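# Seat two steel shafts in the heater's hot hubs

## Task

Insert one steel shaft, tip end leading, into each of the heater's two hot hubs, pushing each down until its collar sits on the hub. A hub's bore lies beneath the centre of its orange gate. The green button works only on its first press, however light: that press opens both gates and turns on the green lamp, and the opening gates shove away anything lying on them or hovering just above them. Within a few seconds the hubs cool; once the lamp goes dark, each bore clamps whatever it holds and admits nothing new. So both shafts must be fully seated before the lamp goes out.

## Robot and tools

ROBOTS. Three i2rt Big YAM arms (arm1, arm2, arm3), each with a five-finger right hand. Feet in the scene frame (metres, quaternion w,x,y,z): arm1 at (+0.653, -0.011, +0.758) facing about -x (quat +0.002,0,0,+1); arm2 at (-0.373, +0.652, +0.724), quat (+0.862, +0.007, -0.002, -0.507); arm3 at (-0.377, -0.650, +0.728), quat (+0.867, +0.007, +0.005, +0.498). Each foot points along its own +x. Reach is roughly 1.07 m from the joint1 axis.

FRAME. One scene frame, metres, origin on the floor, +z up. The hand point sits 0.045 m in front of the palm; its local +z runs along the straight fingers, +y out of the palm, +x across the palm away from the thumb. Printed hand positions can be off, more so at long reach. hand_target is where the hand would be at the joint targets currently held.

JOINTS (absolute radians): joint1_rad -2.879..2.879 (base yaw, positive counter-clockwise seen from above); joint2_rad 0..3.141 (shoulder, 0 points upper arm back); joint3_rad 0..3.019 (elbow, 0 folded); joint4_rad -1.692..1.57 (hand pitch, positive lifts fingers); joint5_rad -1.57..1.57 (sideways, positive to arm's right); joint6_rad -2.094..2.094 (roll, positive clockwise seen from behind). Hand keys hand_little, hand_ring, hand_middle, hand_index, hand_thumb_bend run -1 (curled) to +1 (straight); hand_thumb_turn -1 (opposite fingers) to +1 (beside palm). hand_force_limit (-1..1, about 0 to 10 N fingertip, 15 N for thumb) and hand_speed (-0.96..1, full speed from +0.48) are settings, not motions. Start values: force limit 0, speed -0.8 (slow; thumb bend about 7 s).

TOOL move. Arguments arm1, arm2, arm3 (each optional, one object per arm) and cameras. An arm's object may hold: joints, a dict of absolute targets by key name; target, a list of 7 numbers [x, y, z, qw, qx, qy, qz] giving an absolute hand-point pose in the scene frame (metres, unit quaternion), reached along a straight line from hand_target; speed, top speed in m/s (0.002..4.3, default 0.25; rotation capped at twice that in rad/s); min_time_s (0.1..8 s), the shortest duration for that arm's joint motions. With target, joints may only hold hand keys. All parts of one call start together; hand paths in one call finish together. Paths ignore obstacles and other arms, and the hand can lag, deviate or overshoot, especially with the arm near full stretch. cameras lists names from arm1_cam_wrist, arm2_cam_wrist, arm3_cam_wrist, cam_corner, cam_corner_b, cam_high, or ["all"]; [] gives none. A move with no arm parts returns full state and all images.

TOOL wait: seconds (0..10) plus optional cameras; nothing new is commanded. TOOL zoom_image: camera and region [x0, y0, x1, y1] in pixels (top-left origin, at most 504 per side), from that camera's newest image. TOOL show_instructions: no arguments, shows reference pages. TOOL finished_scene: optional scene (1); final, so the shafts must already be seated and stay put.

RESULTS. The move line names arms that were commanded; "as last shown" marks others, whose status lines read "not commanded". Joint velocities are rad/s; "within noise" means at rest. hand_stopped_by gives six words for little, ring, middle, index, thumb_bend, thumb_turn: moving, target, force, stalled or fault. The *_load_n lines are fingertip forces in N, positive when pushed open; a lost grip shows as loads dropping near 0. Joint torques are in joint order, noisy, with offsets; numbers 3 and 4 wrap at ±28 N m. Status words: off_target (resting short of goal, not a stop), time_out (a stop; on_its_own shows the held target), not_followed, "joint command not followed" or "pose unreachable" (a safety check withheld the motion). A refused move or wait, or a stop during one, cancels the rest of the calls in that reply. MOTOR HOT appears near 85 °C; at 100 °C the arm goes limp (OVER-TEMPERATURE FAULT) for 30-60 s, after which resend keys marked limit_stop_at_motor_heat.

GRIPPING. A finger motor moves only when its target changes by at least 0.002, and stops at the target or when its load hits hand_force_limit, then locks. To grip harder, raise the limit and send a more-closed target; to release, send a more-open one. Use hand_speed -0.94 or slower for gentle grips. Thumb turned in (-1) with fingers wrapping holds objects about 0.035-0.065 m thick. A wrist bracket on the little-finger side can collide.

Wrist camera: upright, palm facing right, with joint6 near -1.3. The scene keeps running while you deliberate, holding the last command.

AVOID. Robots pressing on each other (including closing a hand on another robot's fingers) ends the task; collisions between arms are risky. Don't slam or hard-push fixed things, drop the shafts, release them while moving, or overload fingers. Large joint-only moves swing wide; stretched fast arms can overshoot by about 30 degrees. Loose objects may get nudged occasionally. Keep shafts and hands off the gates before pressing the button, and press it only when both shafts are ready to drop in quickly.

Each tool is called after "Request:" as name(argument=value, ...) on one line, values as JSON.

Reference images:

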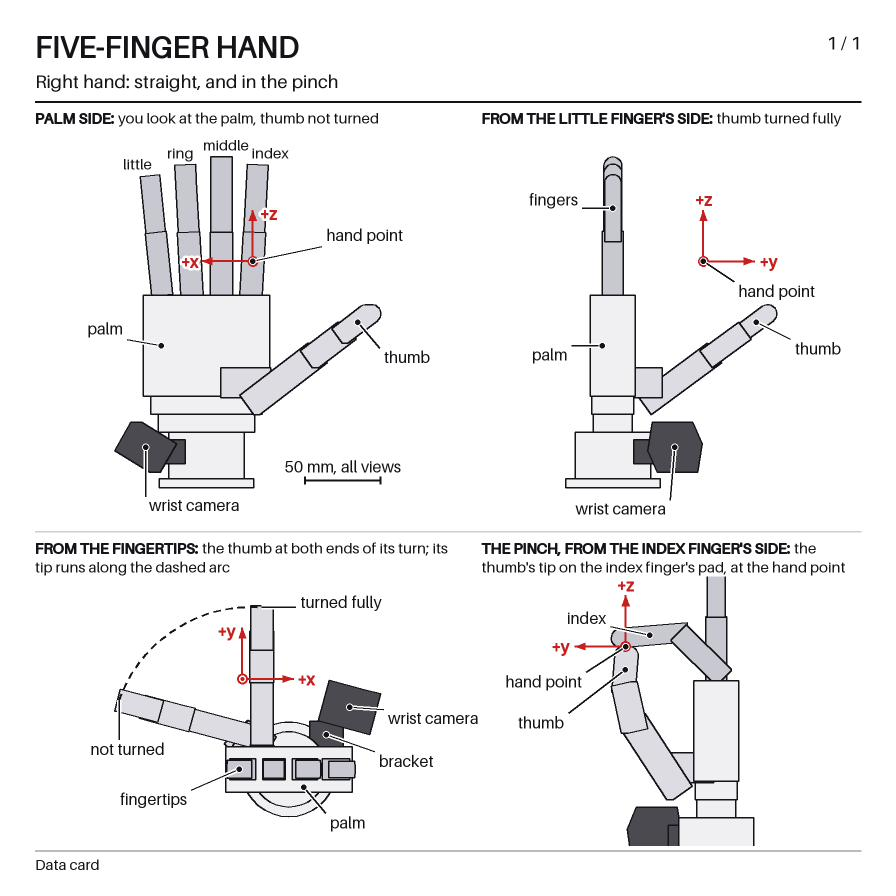

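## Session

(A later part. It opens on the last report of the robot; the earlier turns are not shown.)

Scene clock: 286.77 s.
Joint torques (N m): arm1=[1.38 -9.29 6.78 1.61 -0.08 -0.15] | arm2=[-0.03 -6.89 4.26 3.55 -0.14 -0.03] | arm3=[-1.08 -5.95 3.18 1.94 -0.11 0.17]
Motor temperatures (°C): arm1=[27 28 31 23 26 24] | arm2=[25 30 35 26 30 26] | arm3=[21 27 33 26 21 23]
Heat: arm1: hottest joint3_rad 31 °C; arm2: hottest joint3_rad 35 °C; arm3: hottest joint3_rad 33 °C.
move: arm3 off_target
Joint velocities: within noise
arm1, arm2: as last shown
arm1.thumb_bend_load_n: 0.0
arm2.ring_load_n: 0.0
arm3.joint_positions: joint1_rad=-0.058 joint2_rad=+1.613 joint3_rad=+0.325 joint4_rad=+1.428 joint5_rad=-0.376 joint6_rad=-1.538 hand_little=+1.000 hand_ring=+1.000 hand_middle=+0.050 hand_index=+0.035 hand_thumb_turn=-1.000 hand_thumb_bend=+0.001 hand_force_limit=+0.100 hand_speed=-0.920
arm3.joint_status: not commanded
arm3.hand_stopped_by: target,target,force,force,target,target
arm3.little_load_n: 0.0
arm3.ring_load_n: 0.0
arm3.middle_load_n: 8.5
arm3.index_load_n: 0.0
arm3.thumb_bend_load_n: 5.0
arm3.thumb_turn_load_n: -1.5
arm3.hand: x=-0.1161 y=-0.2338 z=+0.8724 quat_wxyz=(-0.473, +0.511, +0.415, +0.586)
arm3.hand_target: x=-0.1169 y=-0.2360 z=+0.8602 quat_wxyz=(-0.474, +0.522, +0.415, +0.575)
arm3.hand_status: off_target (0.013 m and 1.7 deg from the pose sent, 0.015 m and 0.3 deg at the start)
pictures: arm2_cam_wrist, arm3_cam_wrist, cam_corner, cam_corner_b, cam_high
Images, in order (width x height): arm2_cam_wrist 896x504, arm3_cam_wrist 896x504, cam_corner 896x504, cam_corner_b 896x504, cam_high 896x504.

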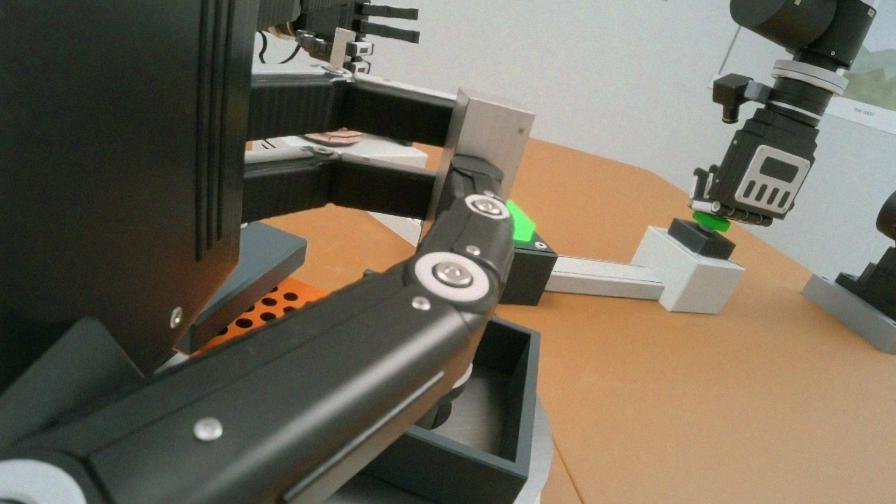

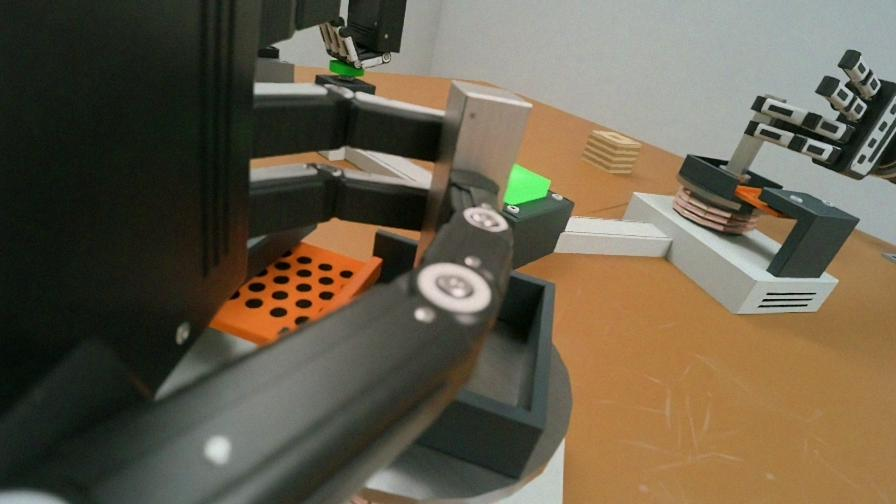

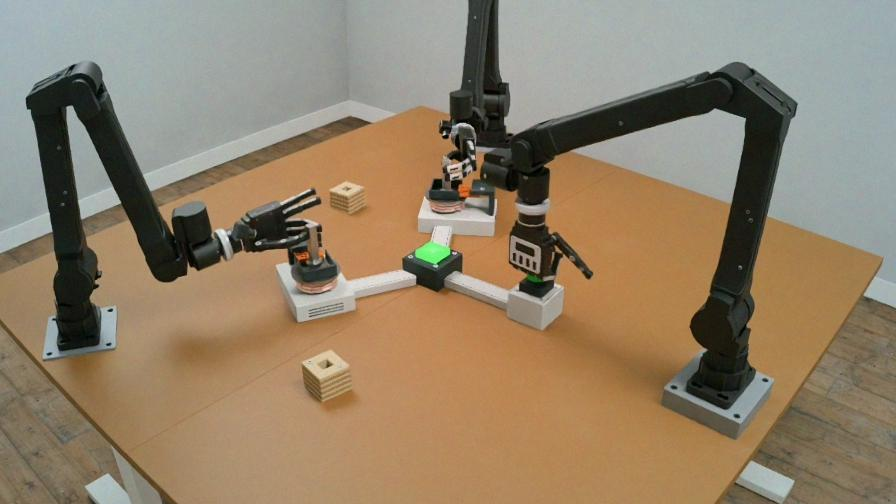

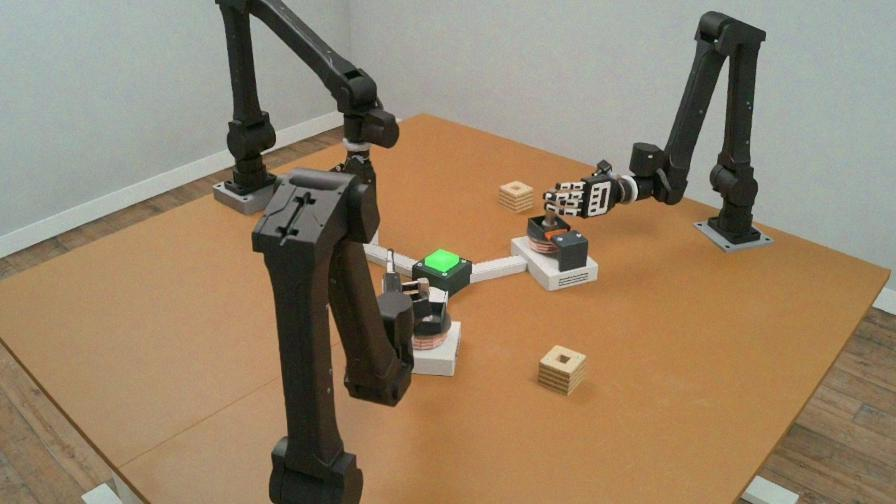

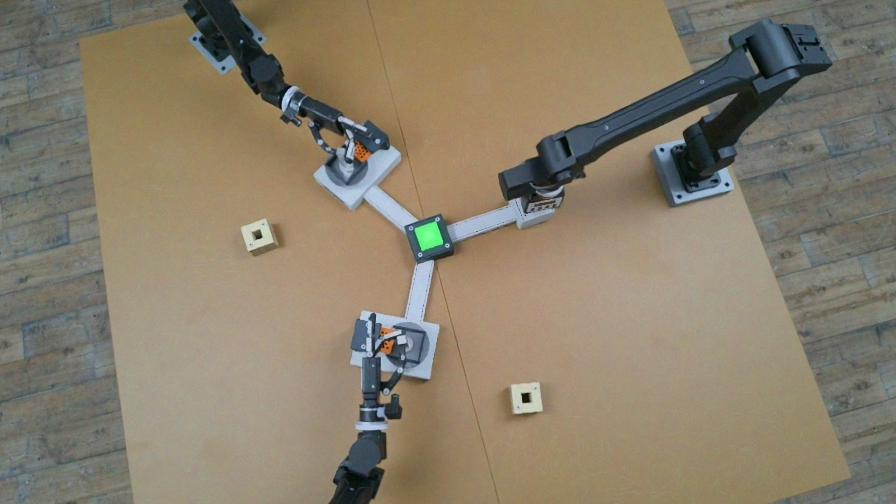

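Request:
move(arm3={"target": [-0.1169, -0.2358, 0.852, -0.4649, 0.5343, 0.4250, 0.5640], "speed": 0.15}, cameras=["cam_corner", "cam_corner_b", "arm2_cam_wrist"])

Request:
zoom_image(camera="cam_corner_b", region=[525, 205, 575, 245])

Request:
zoom_image(camera="cam_corner", region=[290, 240, 345, 290])

Scene clock: 292.20 s.
Joint torques (N m): arm1=[1.38 -9.29 6.8 1.59 -0.08 -0.15] | arm2=[-0.09 -7.12 4.33 3.41 -0.11 -0.09] | arm3=[0.32 -6.71 3.26 0.88 -0.11 0.27]
Motor temperatures (°C): arm1=[27 28 31 23 26 24] | arm2=[25 30 35 26 30 26] | arm3=[21 27 33 26 21 23]
Heat: arm1: hottest joint3_rad 31 °C; arm2: hottest joint3_rad 35 °C; arm3: hottest joint3_rad 33 °C.
move: arm3 off_target
Joint velocities: within noise
arm1, arm2: as last shown
arm1.thumb_turn_load_n: -0.5
arm3.joint_positions: joint1_rad=-0.058 joint2_rad=+1.602 joint3_rad=+0.325 joint4_rad=+1.393 joint5_rad=-0.375 joint6_rad=-1.564 hand_little=+1.000 hand_ring=+1.000 hand_middle=+0.050 hand_index=+0.035 hand_thumb_turn=-1.000 hand_thumb_bend=+0.001 hand_force_limit=+0.100 hand_speed=-0.920
arm3.joint_status: not commanded
arm3.hand_stopped_by: target,target,force,force,target,target
arm3.little_load_n: 0.0
arm3.ring_load_n: 0.0
arm3.middle_load_n: 6.0
arm3.index_load_n: 0.0
arm3.thumb_bend_load_n: 4.5
arm3.thumb_turn_load_n: -1.0
arm3.hand: x=-0.1154 y=-0.2342 z=+0.8696 quat_wxyz=(-0.463, +0.513, +0.424, +0.585)
arm3.hand_target: x=-0.1172 y=-0.2363 z=+0.8523 quat_wxyz=(-0.465, +0.534, +0.425, +0.564)
arm3.hand_status: off_target (0.018 m and 3.4 deg from the pose sent, 0.020 m and 4.0 deg at the start)
pictures: arm2_cam_wrist, cam_corner, cam_corner_b
Images, in order (width x height): arm2_cam_wrist 896x504, cam_corner 896x504, cam_corner_b 896x504.

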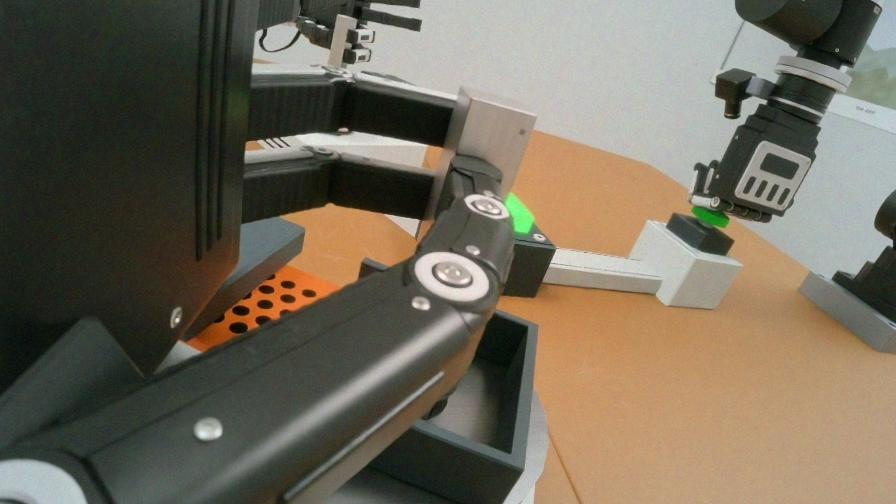

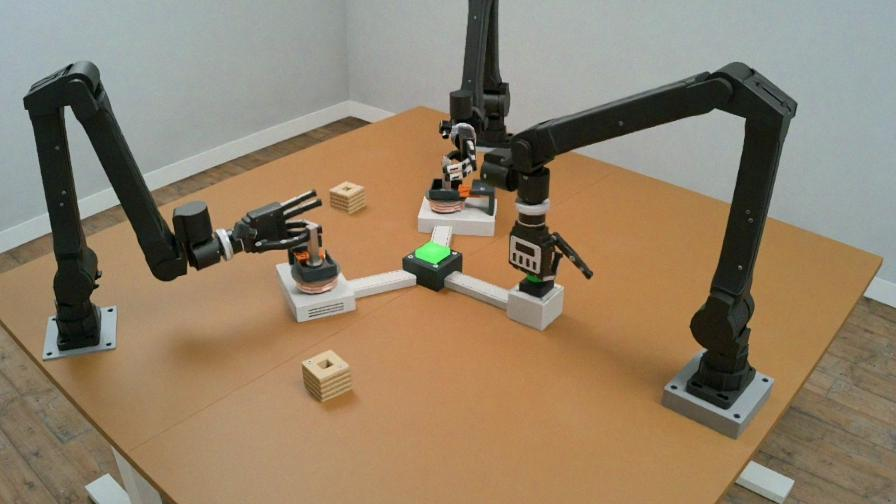

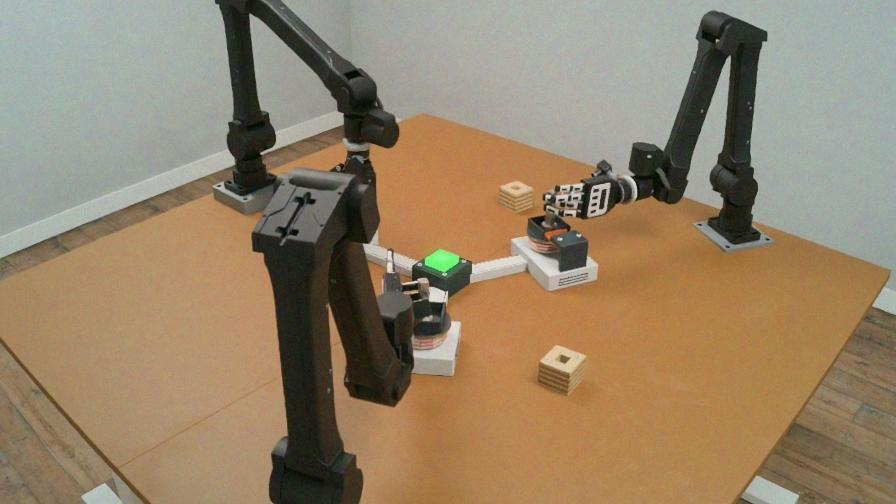

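Scaled by 10.080 from the camera's image (finer frame: 1280x720).

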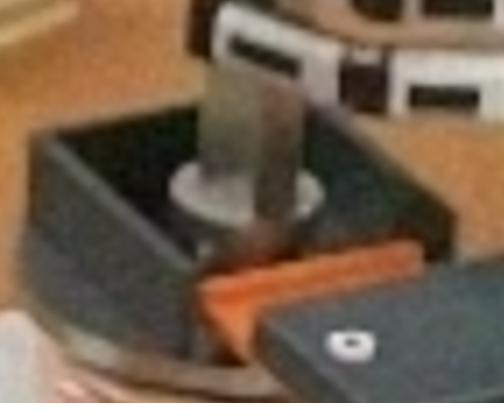

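Scaled by 9.164 from the camera's image (finer frame: 1280x720).

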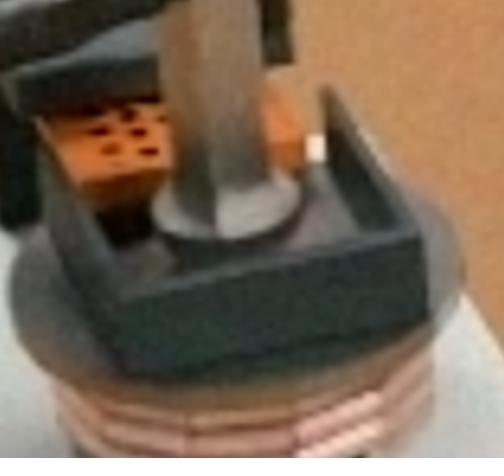

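Request:
move(arm3={"target": [-0.1158, -0.2345, 0.838, -0.4592, 0.5418, 0.4310, 0.5571], "speed": 0.2}, cameras=["cam_corner", "cam_corner_b", "arm2_cam_wrist"])

Request:
zoom_image(camera="cam_corner_b", region=[525, 205, 575, 245])

Request:
zoom_image(camera="cam_corner", region=[290, 240, 345, 290])

Scene clock: 293.83 s.
Joint torques (N m): arm1=[1.44 -9.29 6.79 1.59 -0.09 -0.15] | arm2=[0.09 -6.95 4.23 3.47 -0.13 -0.06] | arm3=[-0.21 -6.71 3.33 0.91 -0.24 0.24]
Motor temperatures (°C): arm1=[27 28 31 23 26 24] | arm2=[25 30 35 26 30 26] | arm3=[21 27 32 26 21 23]
Heat: arm1: hottest joint3_rad 31 °C; arm2: hottest joint3_rad 35 °C; arm3: hottest joint3_rad 32 °C.
move: arm3 off_target
Joint velocities: within noise
arm1, arm2: as last shown
arm1.ring_load_n: -2.5
arm1.thumb_turn_load_n: 0.0
arm2.thumb_turn_load_n: -2.0
arm3.joint_positions: joint1_rad=-0.058 joint2_rad=+1.629 joint3_rad=+0.325 joint4_rad=+1.388 joint5_rad=-0.373 joint6_rad=-1.572 hand_little=+1.000 hand_ring=+1.000 hand_middle=+0.050 hand_index=+0.035 hand_thumb_turn=-1.000 hand_thumb_bend=+0.001 hand_force_limit=+0.100 hand_speed=-0.920
arm3.joint_status: not commanded
arm3.hand_stopped_by: target,target,force,force,target,target
arm3.little_load_n: 0.0
arm3.ring_load_n: 0.0
arm3.middle_load_n: 3.0
arm3.index_load_n: 0.0
arm3.thumb_bend_load_n: 2.5
arm3.thumb_turn_load_n: -1.0
arm3.hand: x=-0.1150 y=-0.2342 z=+0.8560 quat_wxyz=(-0.458, +0.523, +0.429, +0.576)
arm3.hand_target: x=-0.1161 y=-0.2350 z=+0.8384 quat_wxyz=(-0.459, +0.542, +0.431, +0.557)
arm3.hand_status: off_target (0.018 m and 3.1 deg from the pose sent, 0.032 m and 4.6 deg at the start)
pictures: arm2_cam_wrist, cam_corner, cam_corner_b
Images, in order (width x height): arm2_cam_wrist 896x504, cam_corner 896x504, cam_corner_b 896x504.

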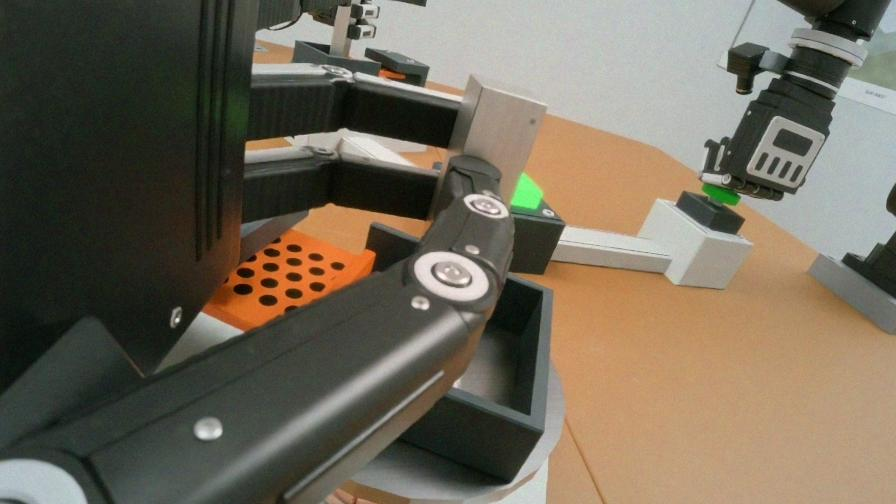

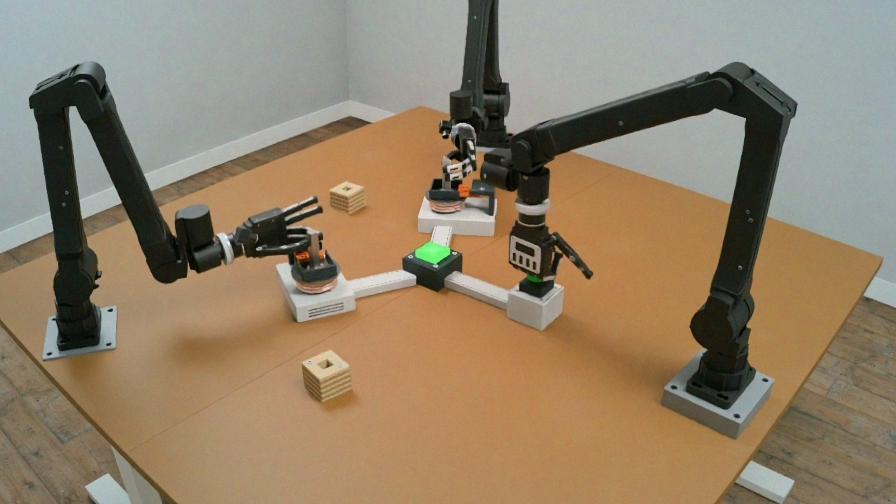

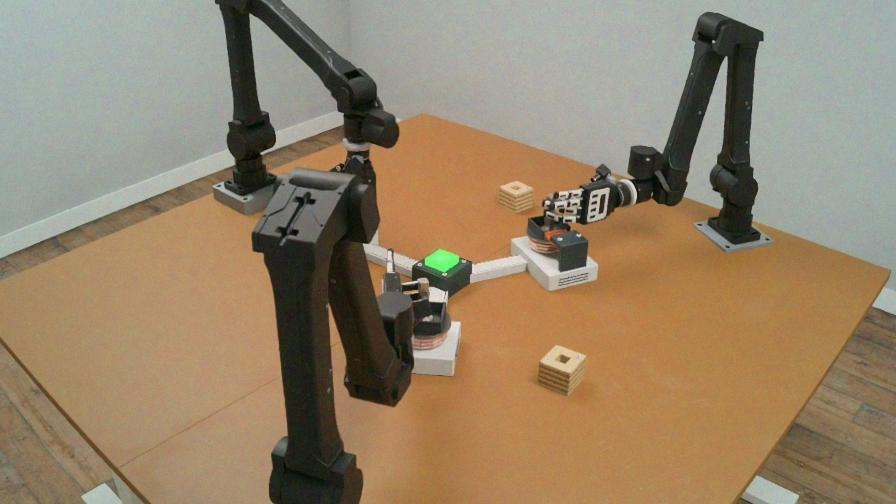

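Scaled by 10.080 from the camera's image (finer frame: 1280x720).

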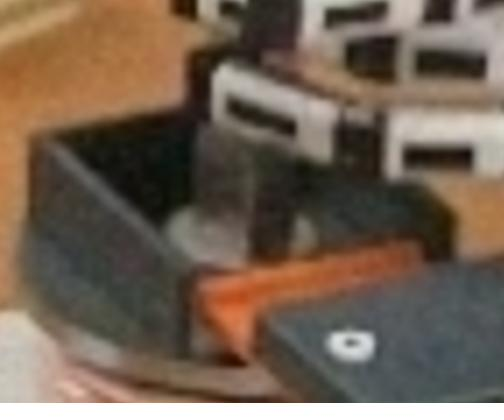

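Scaled by 9.164 from the camera's image (finer frame: 1280x720).

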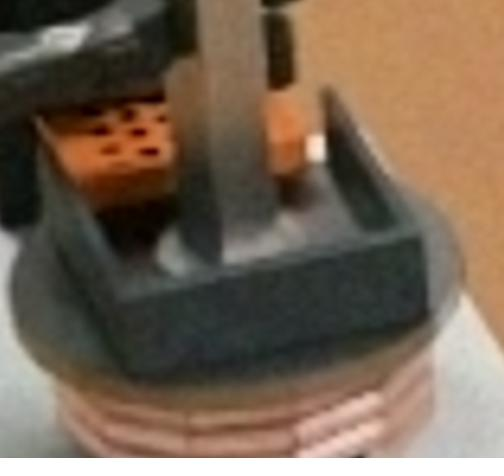

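Request:
move(arm2={"target": [-0.1565, 0.1860, 0.848, 0.2791, 0.6250, -0.2615, 0.6805], "speed": 0.15}, arm3={"target": [-0.1158, -0.2345, 0.830, -0.4592, 0.5418, 0.4310, 0.5571], "speed": 0.15}, cameras=["cam_corner", "cam_corner_b", "cam_high", "arm2_cam_wrist", "arm3_cam_wrist"])

Request:
zoom_image(camera="cam_corner_b", region=[525, 205, 575, 245])

Request:
zoom_image(camera="cam_corner", region=[290, 240, 345, 290])

Request:
zoom_image(camera="cam_corner", region=[425, 175, 475, 215])

Request:
zoom_image(camera="cam_corner_b", region=[400, 280, 460, 340])

Scene clock: 295.47 s.
Joint torques (N m): arm1=[1.44 -9.29 6.8 1.61 -0.08 -0.15] | arm2=[0.26 -6.3 3.69 2.95 0.03 -0.05] | arm3=[-0.44 -6.42 3.17 1.85 -0.11 0.23]
Motor temperatures (°C): arm1=[27 28 31 23 26 24] | arm2=[25 30 35 26 30 26] | arm3=[21 27 32 26 21 23]
Heat: arm1: hottest joint3_rad 31 °C; arm2: hottest joint3_rad 35 °C; arm3: hottest joint3_rad 32 °C.
move: arm2 done; arm3 done
Joint velocities: within noise
arm1: as last shown
arm1.ring_load_n: -3.0
arm2.joint_positions: joint1_rad=-0.098 joint2_rad=+1.656 joint3_rad=+0.381 joint4_rad=+1.351 joint5_rad=-0.376 joint6_rad=-1.543 hand_little=+1.000 hand_ring=+1.000 hand_middle=+0.028 hand_index=+0.027 hand_thumb_turn=-1.000 hand_thumb_bend=+0.001 hand_force_limit=+0.100 hand_speed=-0.920
arm2.joint_status: not commanded
arm2.hand_stopped_by: target,target,force,force,target,target
arm2.little_load_n: 0.0
arm2.ring_load_n: 0.0
arm2.middle_load_n: 8.0
arm2.index_load_n: 0.0
arm2.thumb_bend_load_n: 2.0
arm2.thumb_turn_load_n: -3.0
arm2.hand: x=-0.1560 y=+0.1882 z=+0.8470 quat_wxyz=(+0.275, +0.628, -0.265, +0.678)
arm2.hand_target: x=-0.1566 y=+0.1860 z=+0.8480 quat_wxyz=(+0.279, +0.625, -0.262, +0.680)
arm2.hand_status: done (0.002 m and 0.8 deg from the pose sent, 0.002 m and 2.7 deg at the start)
arm3.joint_positions: joint1_rad=-0.058 joint2_rad=+1.674 joint3_rad=+0.325 joint4_rad=+1.407 joint5_rad=-0.376 joint6_rad=-1.571 hand_little=+1.000 hand_ring=+1.000 hand_middle=+0.049 hand_index=+0.035 hand_thumb_turn=-1.000 hand_thumb_bend=+0.001 hand_force_limit=+0.100 hand_speed=-0.920
arm3.joint_status: not commanded
arm3.hand_stopped_by: target,target,force,force,target,target
arm3.little_load_n: 0.0
arm3.ring_load_n: 0.0
arm3.middle_load_n: 0.5
arm3.index_load_n: 1.5
arm3.thumb_bend_load_n: 1.5
arm3.thumb_turn_load_n: -1.0
arm3.hand: x=-0.1159 y=-0.2340 z=+0.8401 quat_wxyz=(-0.456, +0.532, +0.433, +0.567)
arm3.hand_target: x=-0.1159 y=-0.2347 z=+0.8302 quat_wxyz=(-0.459, +0.542, +0.431, +0.557)
arm3.hand_status: done (0.010 m and 1.6 deg from the pose sent, 0.026 m and 3.1 deg at the start)
pictures: arm2_cam_wrist, arm3_cam_wrist, cam_corner, cam_corner_b, cam_high
Images, in order (width x height): arm2_cam_wrist 896x504, arm3_cam_wrist 896x504, cam_corner 896x504, cam_corner_b 896x504, cam_high 896x504.

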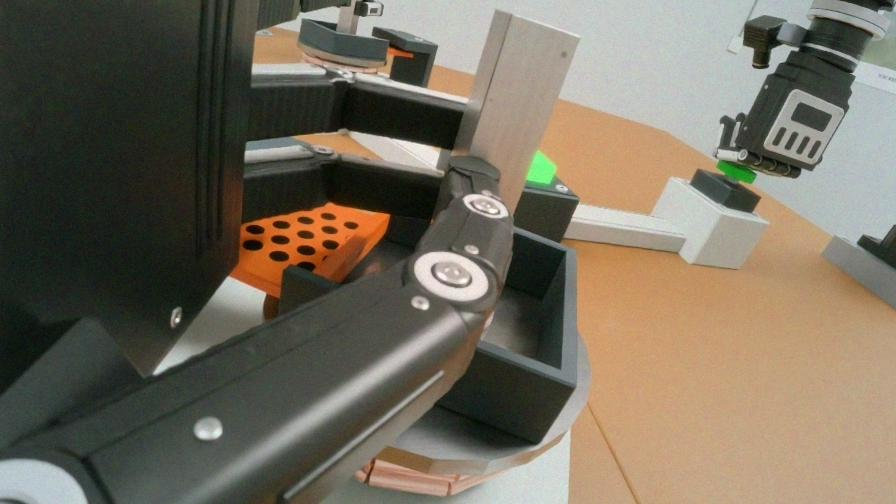

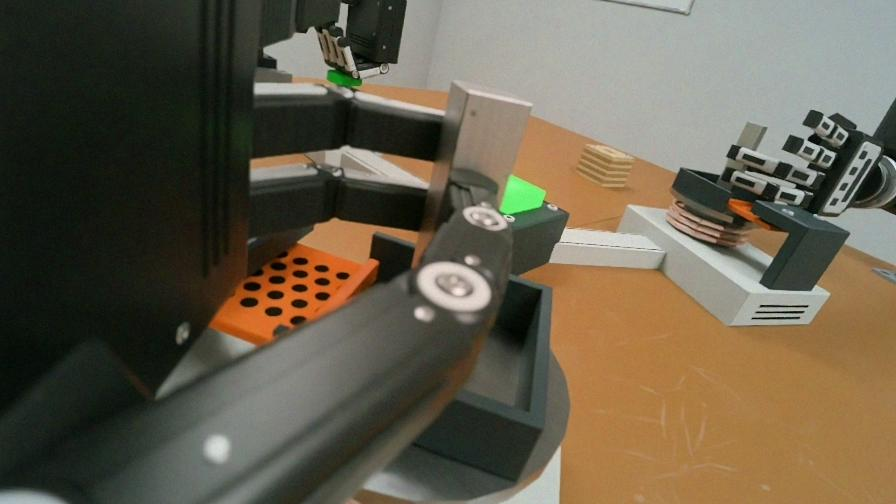

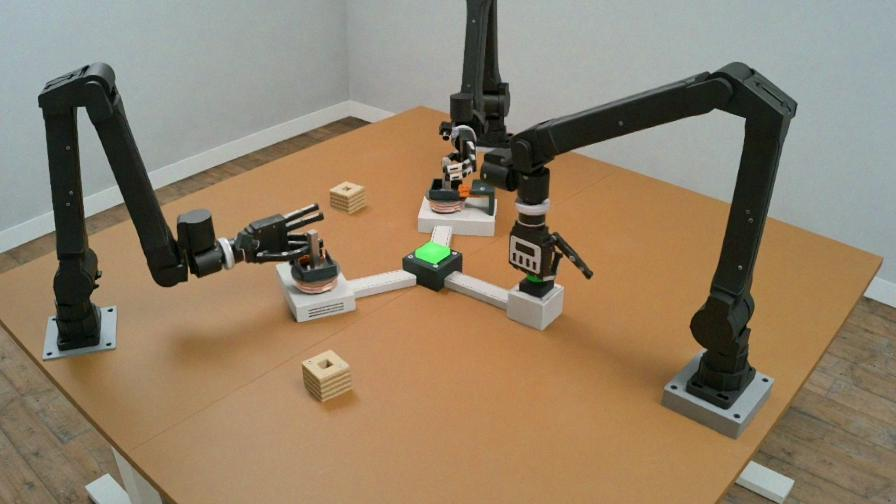

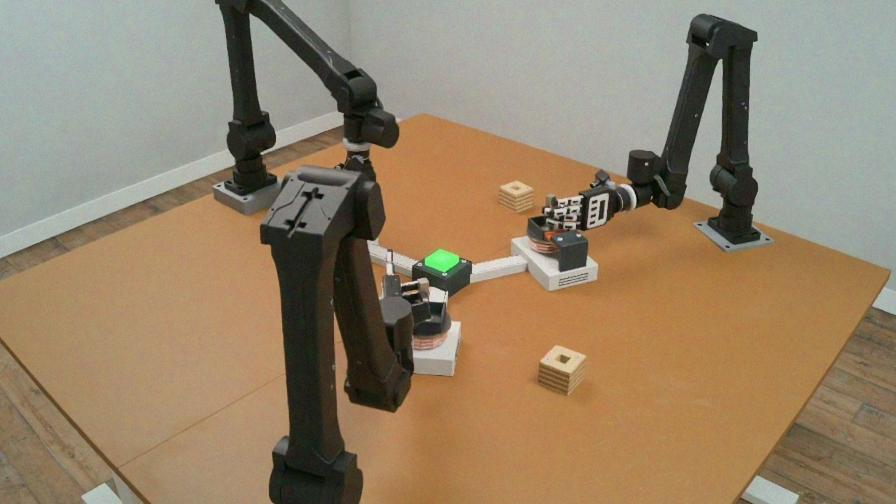

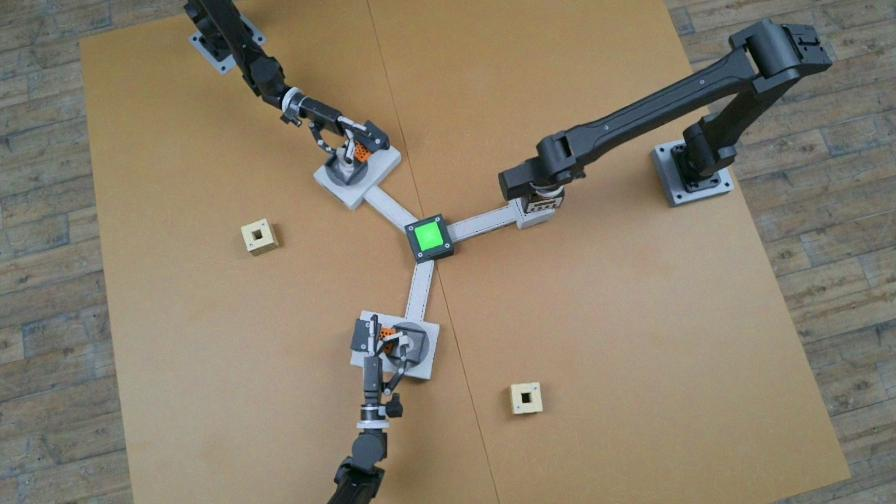

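Scaled by 10.080 from the camera's image (finer frame: 1280x720).

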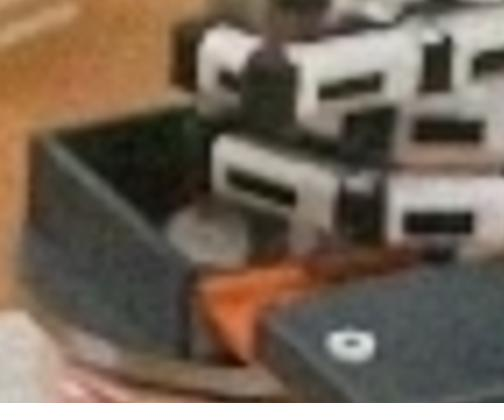

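Scaled by 9.164 from the camera's image (finer frame: 1280x720).

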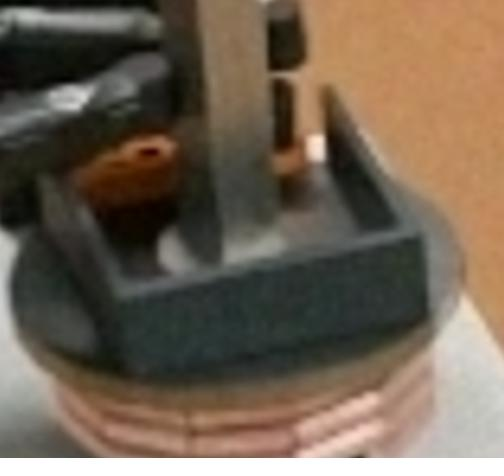

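Scaled by 10.080 from the camera's image (finer frame: 1280x720).

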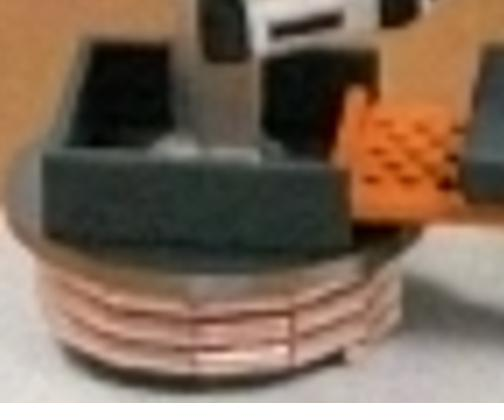

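Scaled by 8.400 from the camera's image (finer frame: 1280x720).

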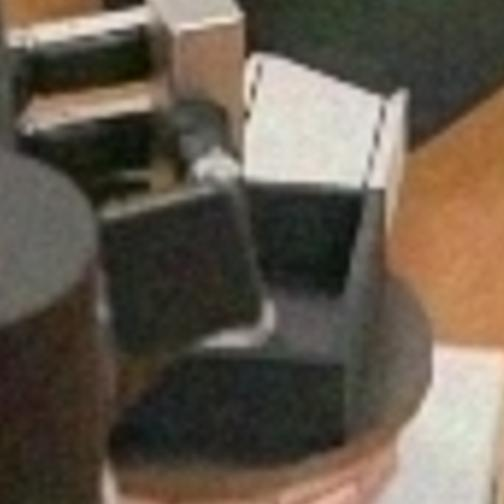

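Request:
zoom_image(camera="arm2_cam_wrist", region=[280, 0, 460, 100])

Request:
zoom_image(camera="arm3_cam_wrist", region=[650, 90, 870, 330])

Request:
zoom_image(camera="cam_high", region=[310, 120, 410, 220])

Scaled by 2.800 from the camera's image (finer frame: 1280x720).

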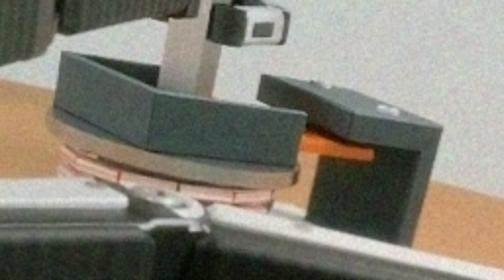

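Scaled by 2.100 from the camera's image (finer frame: 1280x720).

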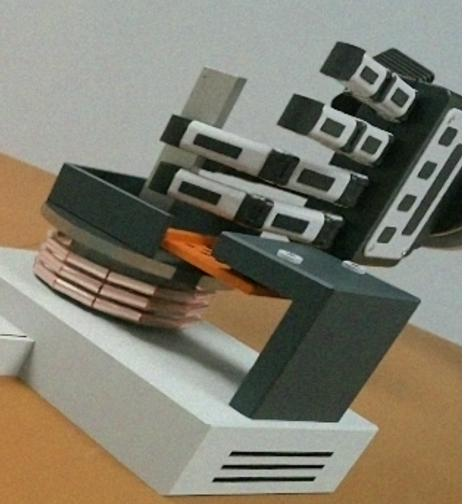

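Scaled by 5.040 from the camera's image (finer frame: 1280x720).

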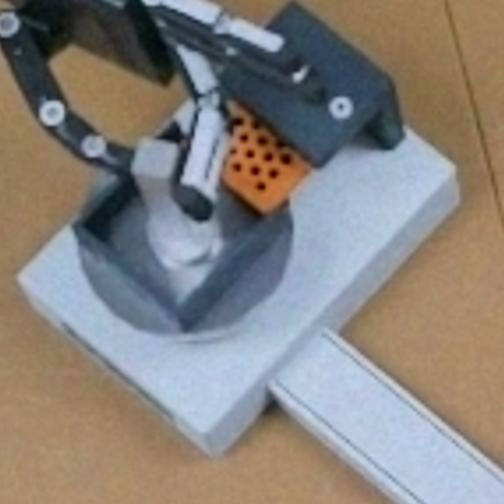

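Request:
zoom_image(camera="arm2_cam_wrist", region=[295, 0, 395, 70])

Request:
zoom_image(camera="arm3_cam_wrist", region=[660, 150, 760, 250])

Scaled by 5.040 from the camera's image (finer frame: 1280x720).

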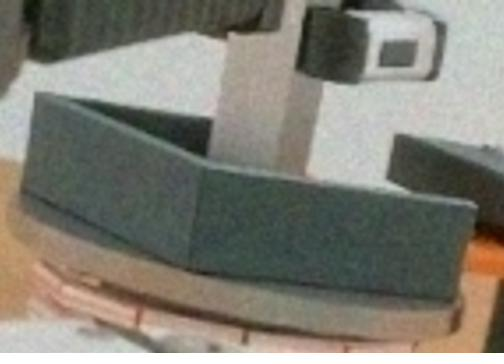

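Scaled by 5.040 from the camera's image (finer frame: 1280x720).

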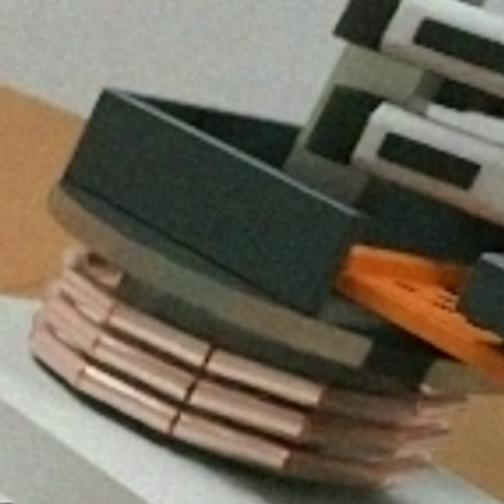

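Request:
move(arm2={"target": [-0.1562, 0.1875, 0.836, 0.2791, 0.6250, -0.2615, 0.6805], "speed": 0.15}, cameras=["cam_corner", "cam_high", "arm2_cam_wrist", "arm3_cam_wrist"])

Request:
zoom_image(camera="cam_corner", region=[425, 175, 475, 215])

Request:
zoom_image(camera="arm2_cam_wrist", region=[295, 0, 395, 70])

Scene clock: 306.87 s.
Joint torques (N m): arm1=[1.38 -9.23 6.79 1.61 -0.09 -0.15] | arm2=[0.44 -5.36 3.17 2.36 0.12 0.04] | arm3=[-0.44 -5.77 3.25 1.96 -0.14 0.26]
Motor temperatures (°C): arm1=[27 28 31 23 26 24] | arm2=[25 30 34 26 29 26] | arm3=[21 27 32 26 21 23]
Heat: arm1: hottest joint3_rad 31 °C; arm2: hottest joint3_rad 34 °C; arm3: hottest joint3_rad 32 °C.
move: arm2 done
Joint velocities: within noise
arm1, arm3: as last shown
arm2.joint_positions: joint1_rad=-0.098 joint2_rad=+1.700 joint3_rad=+0.380 joint4_rad=+1.425 joint5_rad=-0.376 joint6_rad=-1.552 hand_little=+1.000 hand_ring=+1.000 hand_middle=+0.028 hand_index=+0.027 hand_thumb_turn=-1.000 hand_thumb_bend=+0.001 hand_force_limit=+0.100 hand_speed=-0.920
arm2.joint_status: not commanded
arm2.hand_stopped_by: target,target,force,force,target,target
arm2.little_load_n: 0.0
arm2.ring_load_n: 0.0
arm2.middle_load_n: 9.5
arm2.index_load_n: 0.0
arm2.thumb_bend_load_n: 1.5
arm2.thumb_turn_load_n: -3.0
arm2.hand: x=-0.1564 y=+0.1879 z=+0.8460 quat_wxyz=(+0.285, +0.621, -0.255, +0.684)
arm2.hand_target: x=-0.1563 y=+0.1876 z=+0.8361 quat_wxyz=(+0.279, +0.625, -0.262, +0.680)
arm2.hand_status: done (0.010 m and 1.1 deg from the pose sent, 0.011 m and 0.8 deg at the start)
arm3.middle_load_n: 0.0
arm3.thumb_turn_load_n: -0.5
arm3.hand_target: x=-0.1159 y=-0.2347 z=+0.8303 quat_wxyz=(-0.459, +0.542, +0.431, +0.557)
pictures: arm2_cam_wrist, arm3_cam_wrist, cam_corner, cam_high
Images, in order (width x height): arm2_cam_wrist 896x504, arm3_cam_wrist 896x504, cam_corner 896x504, cam_high 896x504.

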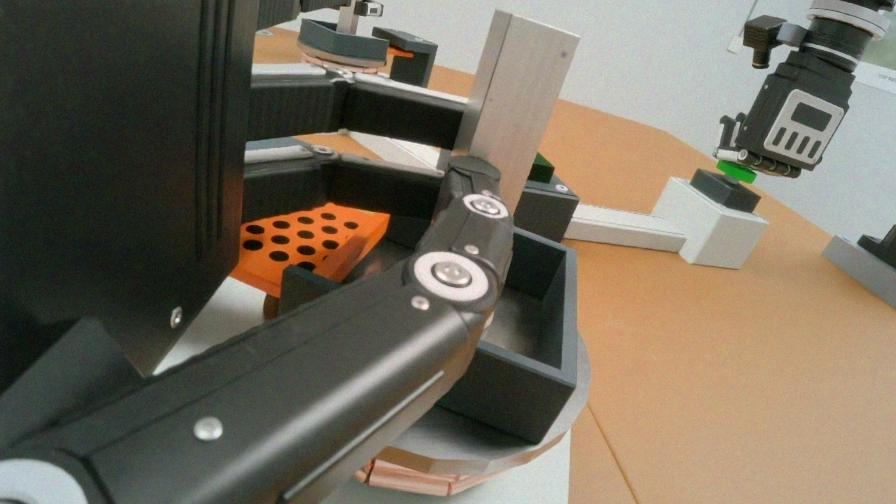

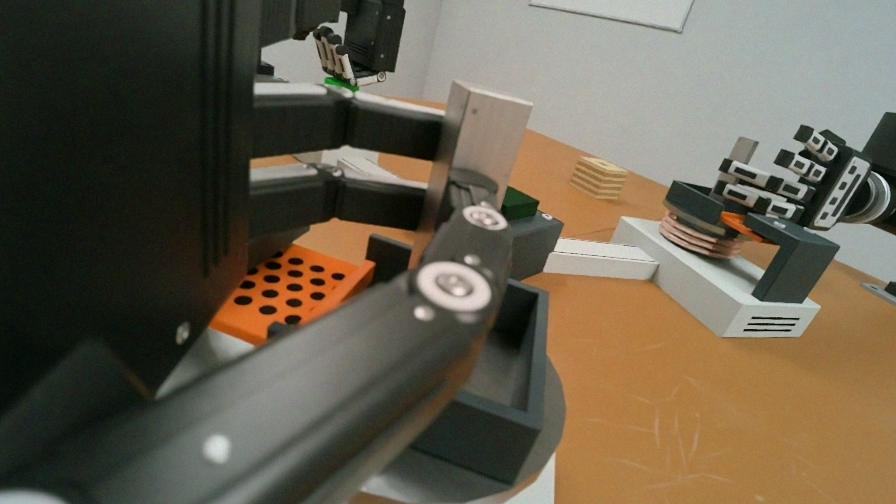

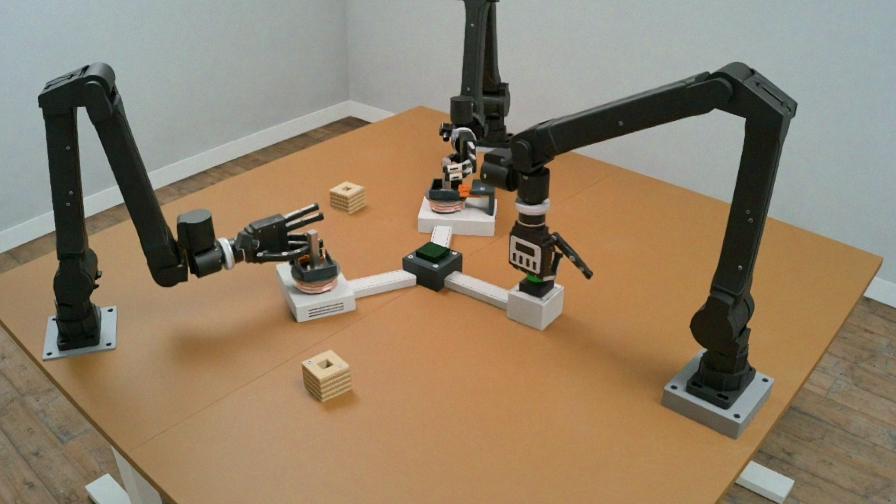

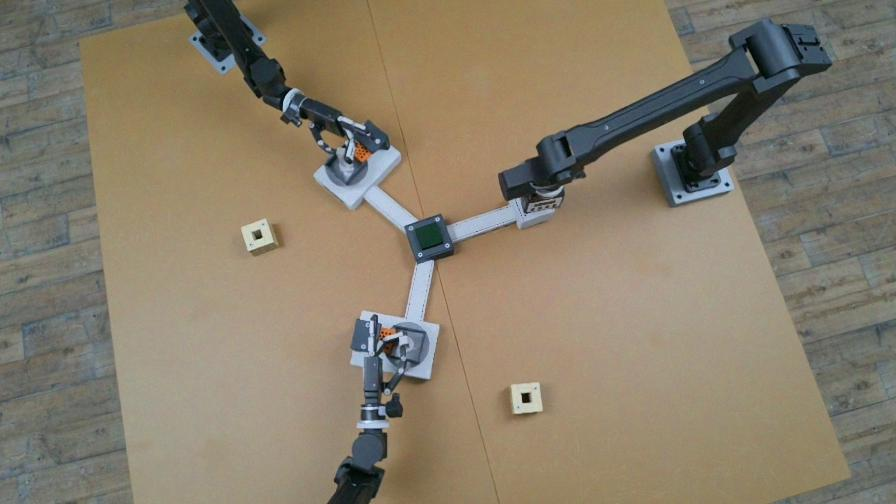

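Scaled by 10.080 from the camera's image (finer frame: 1280x720).

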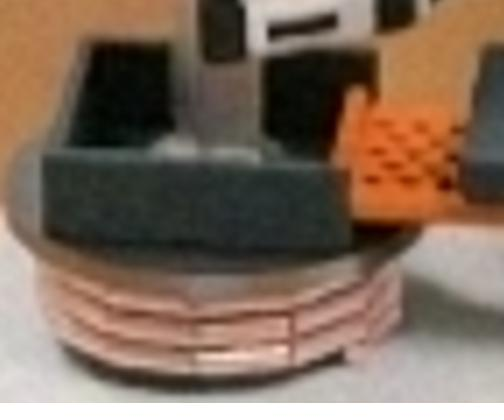

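Scaled by 5.040 from the camera's image (finer frame: 1280x720).

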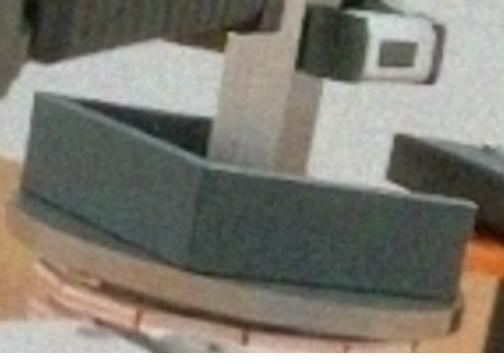

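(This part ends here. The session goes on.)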